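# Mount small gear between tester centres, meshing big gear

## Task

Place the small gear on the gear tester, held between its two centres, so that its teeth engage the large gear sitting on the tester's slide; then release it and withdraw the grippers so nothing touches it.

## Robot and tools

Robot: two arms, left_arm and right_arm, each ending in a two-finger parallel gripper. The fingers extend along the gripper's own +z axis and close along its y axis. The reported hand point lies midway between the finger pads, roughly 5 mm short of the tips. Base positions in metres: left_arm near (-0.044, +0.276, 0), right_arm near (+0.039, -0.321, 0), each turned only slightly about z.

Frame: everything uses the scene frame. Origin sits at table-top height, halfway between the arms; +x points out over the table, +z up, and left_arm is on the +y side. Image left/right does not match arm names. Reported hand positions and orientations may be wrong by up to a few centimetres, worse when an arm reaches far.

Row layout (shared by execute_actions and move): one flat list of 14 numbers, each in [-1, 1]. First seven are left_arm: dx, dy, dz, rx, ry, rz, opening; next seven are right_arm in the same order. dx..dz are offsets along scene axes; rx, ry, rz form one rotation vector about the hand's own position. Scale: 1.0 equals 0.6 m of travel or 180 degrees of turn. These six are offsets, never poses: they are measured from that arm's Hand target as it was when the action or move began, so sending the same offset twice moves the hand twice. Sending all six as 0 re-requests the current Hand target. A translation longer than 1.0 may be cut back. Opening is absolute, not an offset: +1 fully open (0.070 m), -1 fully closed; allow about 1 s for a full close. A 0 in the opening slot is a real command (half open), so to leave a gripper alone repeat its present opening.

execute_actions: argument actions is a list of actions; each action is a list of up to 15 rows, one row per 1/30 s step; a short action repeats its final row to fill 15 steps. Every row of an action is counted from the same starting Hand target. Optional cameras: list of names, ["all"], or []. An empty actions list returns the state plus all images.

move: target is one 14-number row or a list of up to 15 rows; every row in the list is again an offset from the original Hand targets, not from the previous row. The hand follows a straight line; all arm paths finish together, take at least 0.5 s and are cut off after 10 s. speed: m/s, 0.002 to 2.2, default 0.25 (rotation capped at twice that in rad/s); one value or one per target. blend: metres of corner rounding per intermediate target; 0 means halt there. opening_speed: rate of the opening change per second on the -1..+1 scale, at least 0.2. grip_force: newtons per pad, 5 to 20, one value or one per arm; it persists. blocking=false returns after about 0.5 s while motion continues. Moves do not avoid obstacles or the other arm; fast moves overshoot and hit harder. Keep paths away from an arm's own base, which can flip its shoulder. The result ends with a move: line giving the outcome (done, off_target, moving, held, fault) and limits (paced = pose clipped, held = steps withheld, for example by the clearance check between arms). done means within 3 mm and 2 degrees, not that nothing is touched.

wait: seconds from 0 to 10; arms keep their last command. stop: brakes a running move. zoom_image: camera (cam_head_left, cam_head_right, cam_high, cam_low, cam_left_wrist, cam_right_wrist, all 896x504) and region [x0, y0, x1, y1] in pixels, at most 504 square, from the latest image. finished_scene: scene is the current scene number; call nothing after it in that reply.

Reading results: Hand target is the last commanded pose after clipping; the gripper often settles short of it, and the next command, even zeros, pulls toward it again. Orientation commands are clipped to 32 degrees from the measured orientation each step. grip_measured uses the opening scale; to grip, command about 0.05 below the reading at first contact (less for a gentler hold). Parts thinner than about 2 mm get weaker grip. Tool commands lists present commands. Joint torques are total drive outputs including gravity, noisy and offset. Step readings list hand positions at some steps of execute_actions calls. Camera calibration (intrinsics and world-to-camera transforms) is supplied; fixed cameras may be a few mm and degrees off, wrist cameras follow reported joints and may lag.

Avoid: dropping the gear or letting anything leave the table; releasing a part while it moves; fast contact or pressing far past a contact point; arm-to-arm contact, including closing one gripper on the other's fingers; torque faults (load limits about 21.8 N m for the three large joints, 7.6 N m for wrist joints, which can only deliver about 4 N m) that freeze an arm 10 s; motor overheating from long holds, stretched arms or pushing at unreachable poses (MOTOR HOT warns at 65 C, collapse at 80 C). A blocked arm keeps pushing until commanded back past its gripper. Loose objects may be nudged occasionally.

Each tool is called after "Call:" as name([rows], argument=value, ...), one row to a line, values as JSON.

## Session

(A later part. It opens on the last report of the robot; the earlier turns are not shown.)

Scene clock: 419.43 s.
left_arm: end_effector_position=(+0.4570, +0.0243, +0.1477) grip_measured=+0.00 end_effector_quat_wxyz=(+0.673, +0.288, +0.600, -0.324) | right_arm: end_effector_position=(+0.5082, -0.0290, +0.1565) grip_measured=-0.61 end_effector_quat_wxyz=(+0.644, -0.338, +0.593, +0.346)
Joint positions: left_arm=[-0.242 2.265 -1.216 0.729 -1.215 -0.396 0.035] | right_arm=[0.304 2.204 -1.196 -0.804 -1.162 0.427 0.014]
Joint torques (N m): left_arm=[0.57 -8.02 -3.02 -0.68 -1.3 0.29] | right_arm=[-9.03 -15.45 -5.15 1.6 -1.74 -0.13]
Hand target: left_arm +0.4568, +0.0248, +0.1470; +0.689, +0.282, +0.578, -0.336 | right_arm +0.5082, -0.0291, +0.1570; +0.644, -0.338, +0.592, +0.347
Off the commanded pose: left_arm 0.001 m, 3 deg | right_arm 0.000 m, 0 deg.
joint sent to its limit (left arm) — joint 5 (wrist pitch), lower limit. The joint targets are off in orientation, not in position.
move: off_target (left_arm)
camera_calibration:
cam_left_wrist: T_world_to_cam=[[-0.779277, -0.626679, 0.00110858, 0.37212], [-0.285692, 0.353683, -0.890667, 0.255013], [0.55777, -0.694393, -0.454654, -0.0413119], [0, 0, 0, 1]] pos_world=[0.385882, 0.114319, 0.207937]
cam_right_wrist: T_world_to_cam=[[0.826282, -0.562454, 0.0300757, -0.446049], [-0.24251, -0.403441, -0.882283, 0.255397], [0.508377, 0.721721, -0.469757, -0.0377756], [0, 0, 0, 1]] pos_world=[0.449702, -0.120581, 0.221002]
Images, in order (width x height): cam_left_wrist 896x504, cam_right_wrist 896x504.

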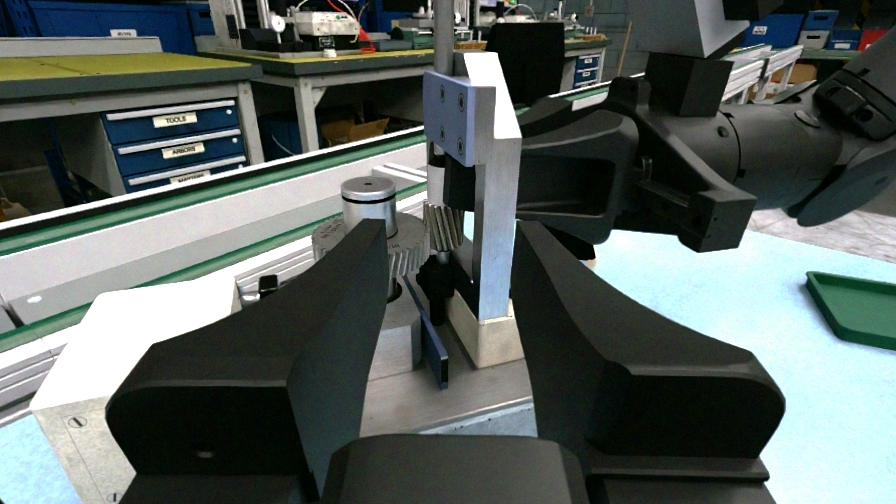

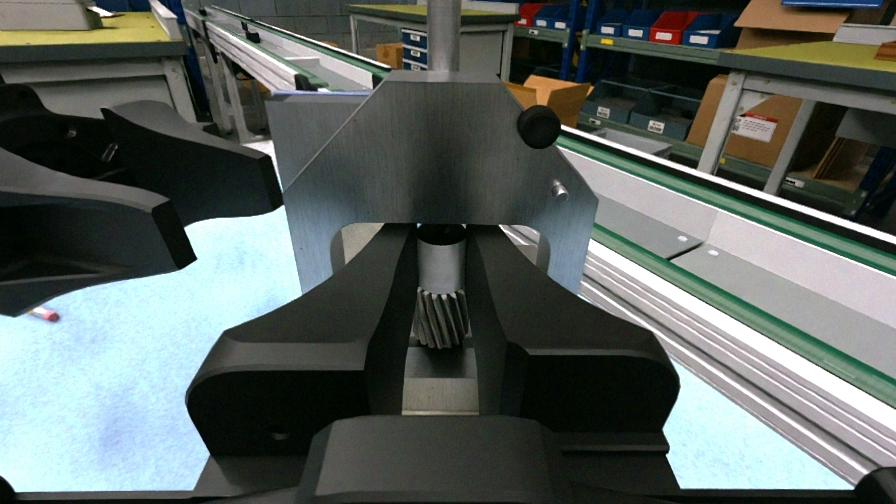

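Call:
move(target=[0,0,0,0,0,0,0.0, 0,0,0,0,0,0,-0.53], cameras=["cam_left_wrist","cam_right_wrist"], opening_speed=0.3)

Call:
zoom_image(camera="cam_left_wrist", region=[380, 100, 540, 260])

Call:
zoom_image(camera="cam_right_wrist", region=[330, 130, 550, 350])

Scene clock: 440.90 s.
left_arm: end_effector_position=(+0.4570, +0.0243, +0.1477) grip_measured=+0.00 end_effector_quat_wxyz=(+0.673, +0.288, +0.600, -0.324) | right_arm: end_effector_position=(+0.5087, -0.0299, +0.1580) grip_measured=-0.53 end_effector_quat_wxyz=(+0.645, -0.337, +0.592, +0.346)
Joint positions: left_arm=[-0.242 2.265 -1.216 0.729 -1.215 -0.396 0.035] | right_arm=[0.302 2.203 -1.196 -0.803 -1.164 0.427 0.017]
Joint torques (N m): left_arm=[0.48 -7.62 -3.06 -0.74 -1.33 0.28] | right_arm=[-3.08 -12.51 -5.91 1.26 -0.7 0.01]
Hand target: left_arm +0.4568, +0.0248, +0.1470; +0.689, +0.282, +0.578, -0.336 | right_arm +0.5082, -0.0291, +0.1570; +0.644, -0.338, +0.592, +0.347
Off the commanded pose: left_arm 0.001 m, 3 deg | right_arm 0.001 m, 0 deg.
joint sent to its limit (left arm) — joint 5 (wrist pitch), lower limit. The joint targets are off in orientation, not in position.
move: off_target (left_arm)
camera_calibration:
cam_left_wrist: T_world_to_cam=[[-0.779277, -0.626679, 0.00110858, 0.37212], [-0.285692, 0.353683, -0.890667, 0.255013], [0.55777, -0.694393, -0.454654, -0.0413119], [0, 0, 0, 1]] pos_world=[0.385882, 0.114319, 0.207937]
cam_right_wrist: T_world_to_cam=[[0.82511, -0.564135, 0.0307384, -0.446622], [-0.240968, -0.400608, -0.883995, 0.255939], [0.511007, 0.721986, -0.466484, -0.0385609], [0, 0, 0, 1]] pos_world=[0.449891, -0.121584, 0.221989]
Images, in order (width x height): cam_left_wrist 896x504, cam_right_wrist 896x504.

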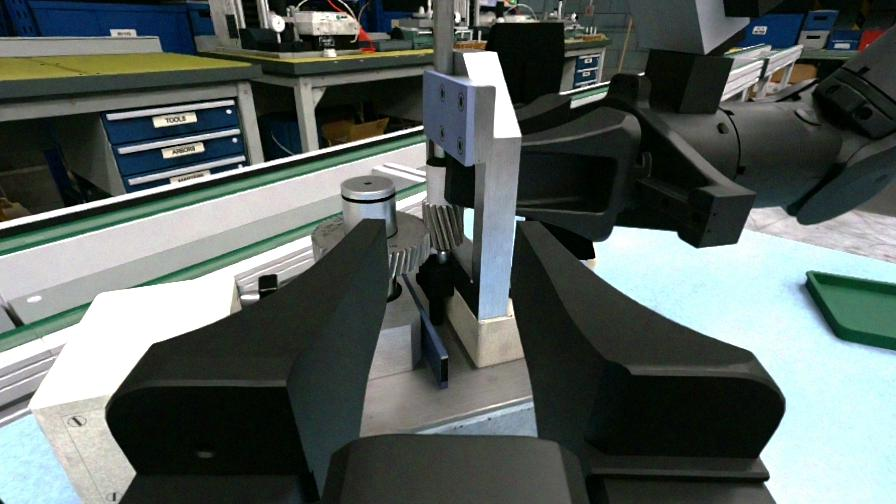

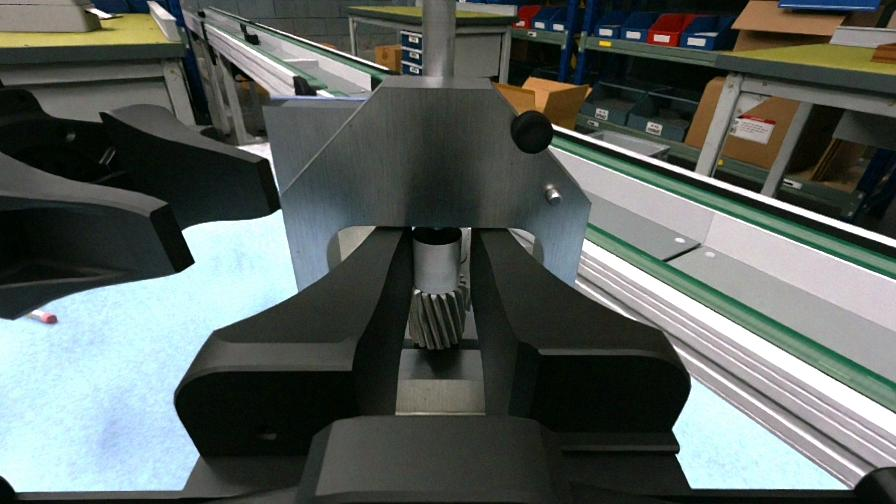

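Scaled by 3.150 from the camera's 896x504 image, which has a finer 1280x720 frame.

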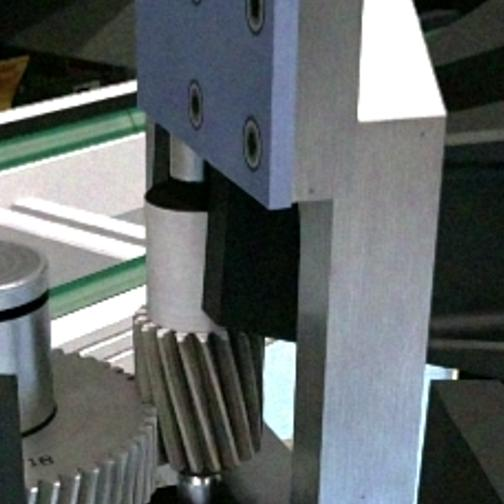

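Scaled by 2.291 from the camera's 896x504 image, which has a finer 1280x720 frame.

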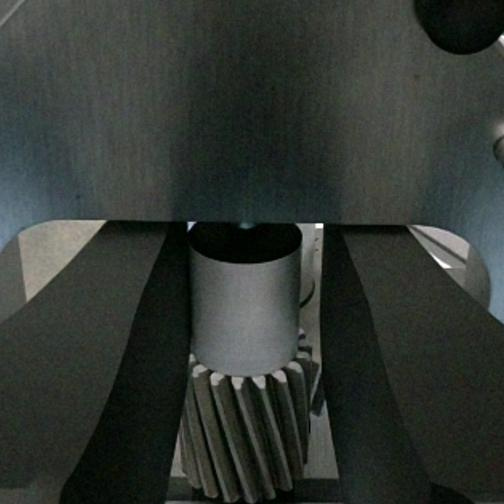

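Call:
move([
  [0,0,0,0,0,0,0.0, -0.0018,0.0012,0,0,0,0,-0.53],
  [0,0,0,0,0,0,0.0, -0.0018,0.0012,0,0,0,0,-0.45],
  [0,0,0,0,0,0,0.0, -0.0823,-0.1253,0,0,0,0,-0.45],
], cameras=["cam_left_wrist","cam_right_wrist"], speed=[0.05,0.1,0.08], opening_speed=0.5)

Call:
zoom_image(camera="cam_left_wrist", region=[310, 130, 530, 310])

Call:
zoom_image(camera="cam_right_wrist", region=[330, 50, 550, 270])

Scene clock: 462.07 s.
left_arm: end_effector_position=(+0.4570, +0.0243, +0.1477) grip_measured=+0.00 end_effector_quat_wxyz=(+0.673, +0.288, +0.600, -0.324) | right_arm: end_effector_position=(+0.4588, -0.1046, +0.1575) grip_measured=-0.45 end_effector_quat_wxyz=(+0.622, -0.345, +0.623, +0.325)
Joint positions: left_arm=[-0.242 2.265 -1.216 0.729 -1.215 -0.396 0.035] | right_arm=[0.121 1.995 -0.879 -0.963 -1.222 0.412 0.019]
Joint torques (N m): left_arm=[0.47 -7.58 -3.16 -0.58 -1.32 0.3] | right_arm=[0.71 -8.03 -4.01 0.36 -0.89 0.15]
Hand target: left_arm +0.4568, +0.0248, +0.1470; +0.689, +0.282, +0.578, -0.336 | right_arm +0.4588, -0.1042, +0.1570; +0.644, -0.338, +0.592, +0.347
Off the commanded pose: left_arm 0.001 m, 3 deg | right_arm 0.001 m, 5 deg.
joint sent to its limit (left arm) — joint 5 (wrist pitch), lower limit. The joint targets are off in orientation, not in position.
joint sent to its limit (right arm) — joint 5 (wrist pitch), lower limit. The joint targets are off in orientation, not in position.
move: off_target (left_arm, right_arm)
camera_calibration:
cam_left_wrist: T_world_to_cam=[[-0.779277, -0.626679, 0.00110858, 0.37212], [-0.285692, 0.353683, -0.890667, 0.255013], [0.55777, -0.694393, -0.454654, -0.0413119], [0, 0, 0, 1]] pos_world=[0.385882, 0.114319, 0.207937]
cam_right_wrist: T_world_to_cam=[[0.813275, -0.580921, 0.0333898, -0.444267], [-0.29268, -0.45799, -0.839395, 0.224327], [0.502914, 0.672886, -0.542495, 0.0511529], [0, 0, 0, 1]] pos_world=[0.401241, -0.189764, 0.230883]
Images, in order (width x height): cam_left_wrist 896x504, cam_right_wrist 896x504.

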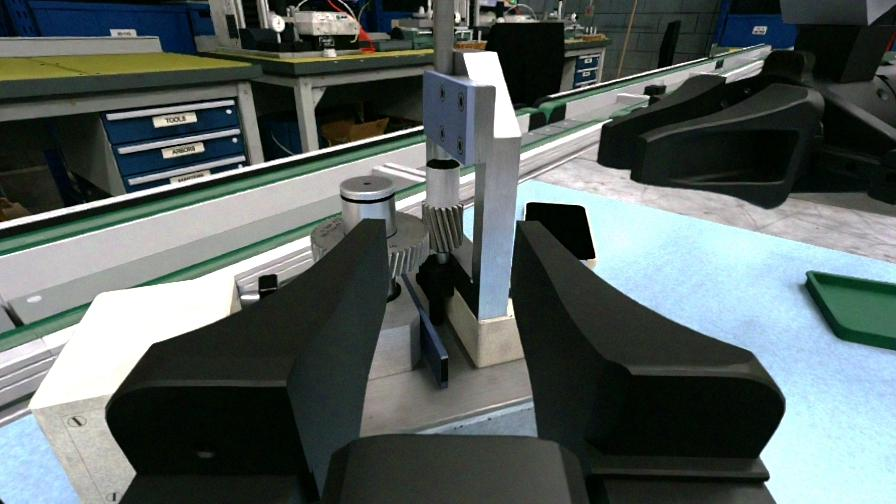

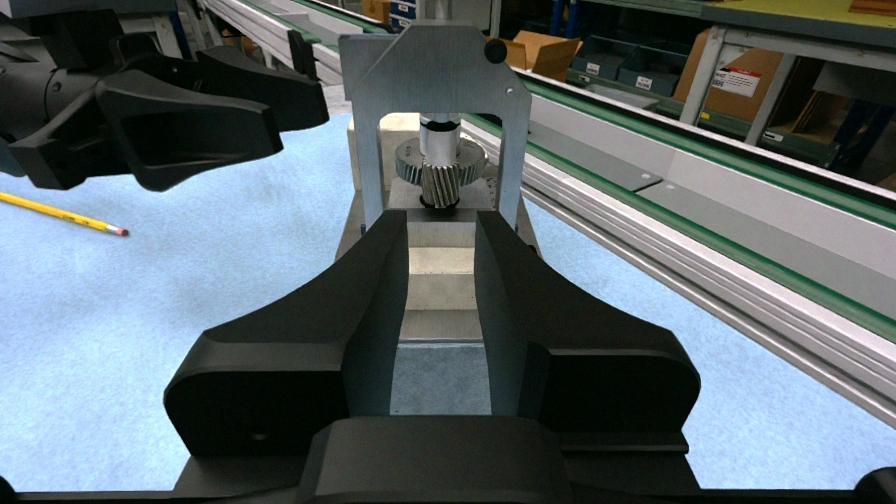

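Scaled by 2.291 from the camera's 896x504 image, which has a finer 1280x720 frame.

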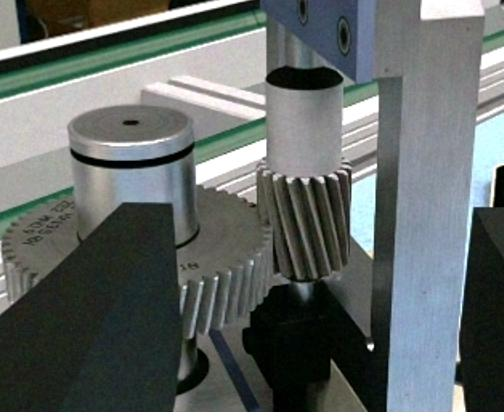

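Scaled by 2.291 from the camera's 896x504 image, which has a finer 1280x720 frame.

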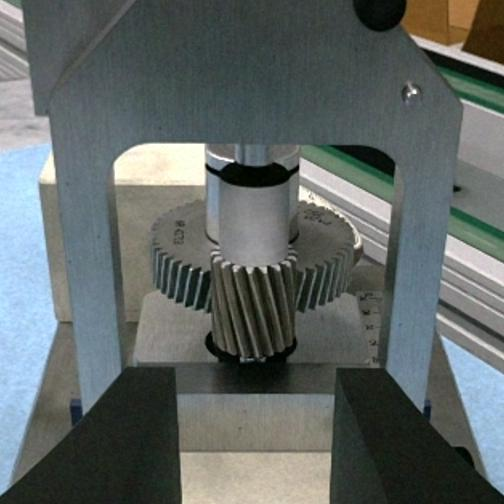

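Call:
move(target=[-0.15,0.15,0.1,0,0,0,0.0, -0.1,-0.158,0.083,0,0,0,-0.45], cameras=["cam_right_wrist"], speed=0.3)

Call:
zoom_image(camera="cam_right_wrist", region=[330, 50, 550, 270])

Scene clock: 472.70 s.
left_arm: end_effector_position=(+0.3667, +0.1148, +0.2070) grip_measured=+0.00 end_effector_quat_wxyz=(+0.654, +0.284, +0.634, -0.299) | right_arm: end_effector_position=(+0.3987, -0.1989, +0.2072) grip_measured=-0.45 end_effector_quat_wxyz=(+0.613, -0.329, +0.659, +0.286)
Joint positions: left_arm=[-0.006 1.793 -0.759 0.952 -1.215 -0.503 0.035] | right_arm=[-0.209 1.611 -0.654 -1.275 -1.221 0.642 0.019]
Joint torques (N m): left_arm=[0.32 -4.91 -4.23 -0.85 -1.09 0.31] | right_arm=[0.62 -4.48 -4 0.52 -0.83 -0.13]
Hand target: left_arm +0.3668, +0.1148, +0.2070; +0.689, +0.282, +0.578, -0.336 | right_arm +0.3988, -0.1990, +0.2068; +0.644, -0.338, +0.592, +0.347
Off the commanded pose: left_arm 0.000 m, 9 deg | right_arm 0.000 m, 11 deg.
joint read past its limit (left arm) — joint 5 (wrist pitch), lower limit.
joint sent to its limit (left arm) — joint 5 (wrist pitch), lower limit. The joint targets are off in orientation, not in position.
joint sent to its limit (right arm) — joint 5 (wrist pitch), lower limit. The joint targets are off in orientation, not in position.
move: off_target (left_arm, right_arm)
camera_calibration:
cam_right_wrist: T_world_to_cam=[[0.761214, -0.647462, 0.0366897, -0.445015], [-0.366265, -0.475924, -0.799591, 0.222725], [0.535167, 0.595222, -0.599423, 0.15529], [0, 0, 0, 1]] pos_world=[0.337222, -0.274562, 0.287501]
Images, in order (width x height): cam_right_wrist 896x504.

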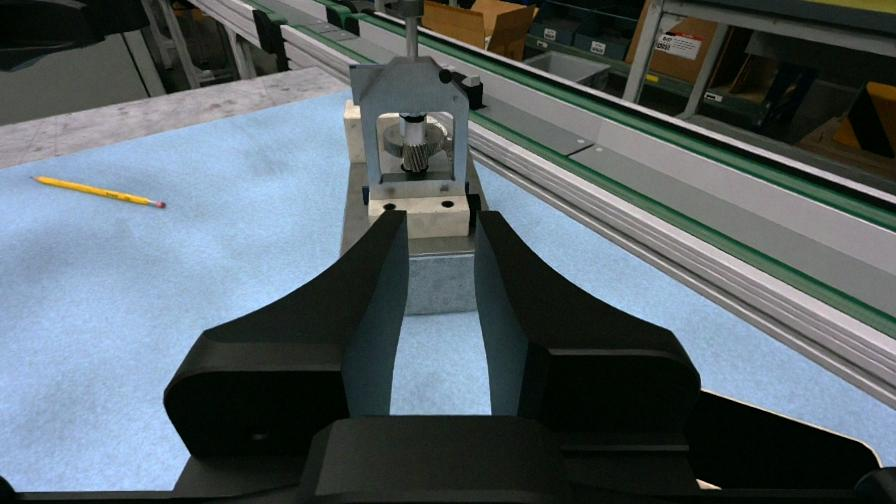

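Scaled by 2.291 from the camera's 896x504 image, which has a finer 1280x720 frame.

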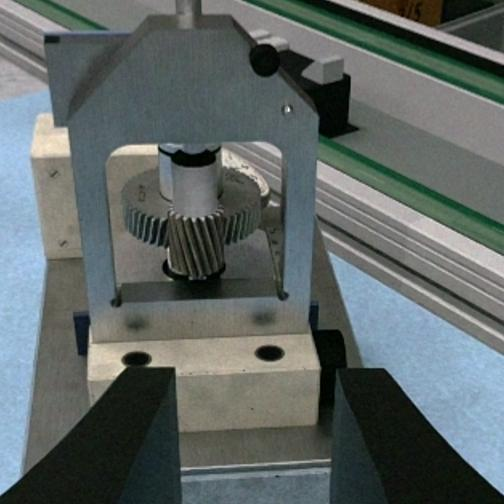

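The small gear sits between the two centres and looks meshed with the big gear. Both arms are clear of the tester.

Call:
finished_scene(scene=2)

The scene is finished: the task was done.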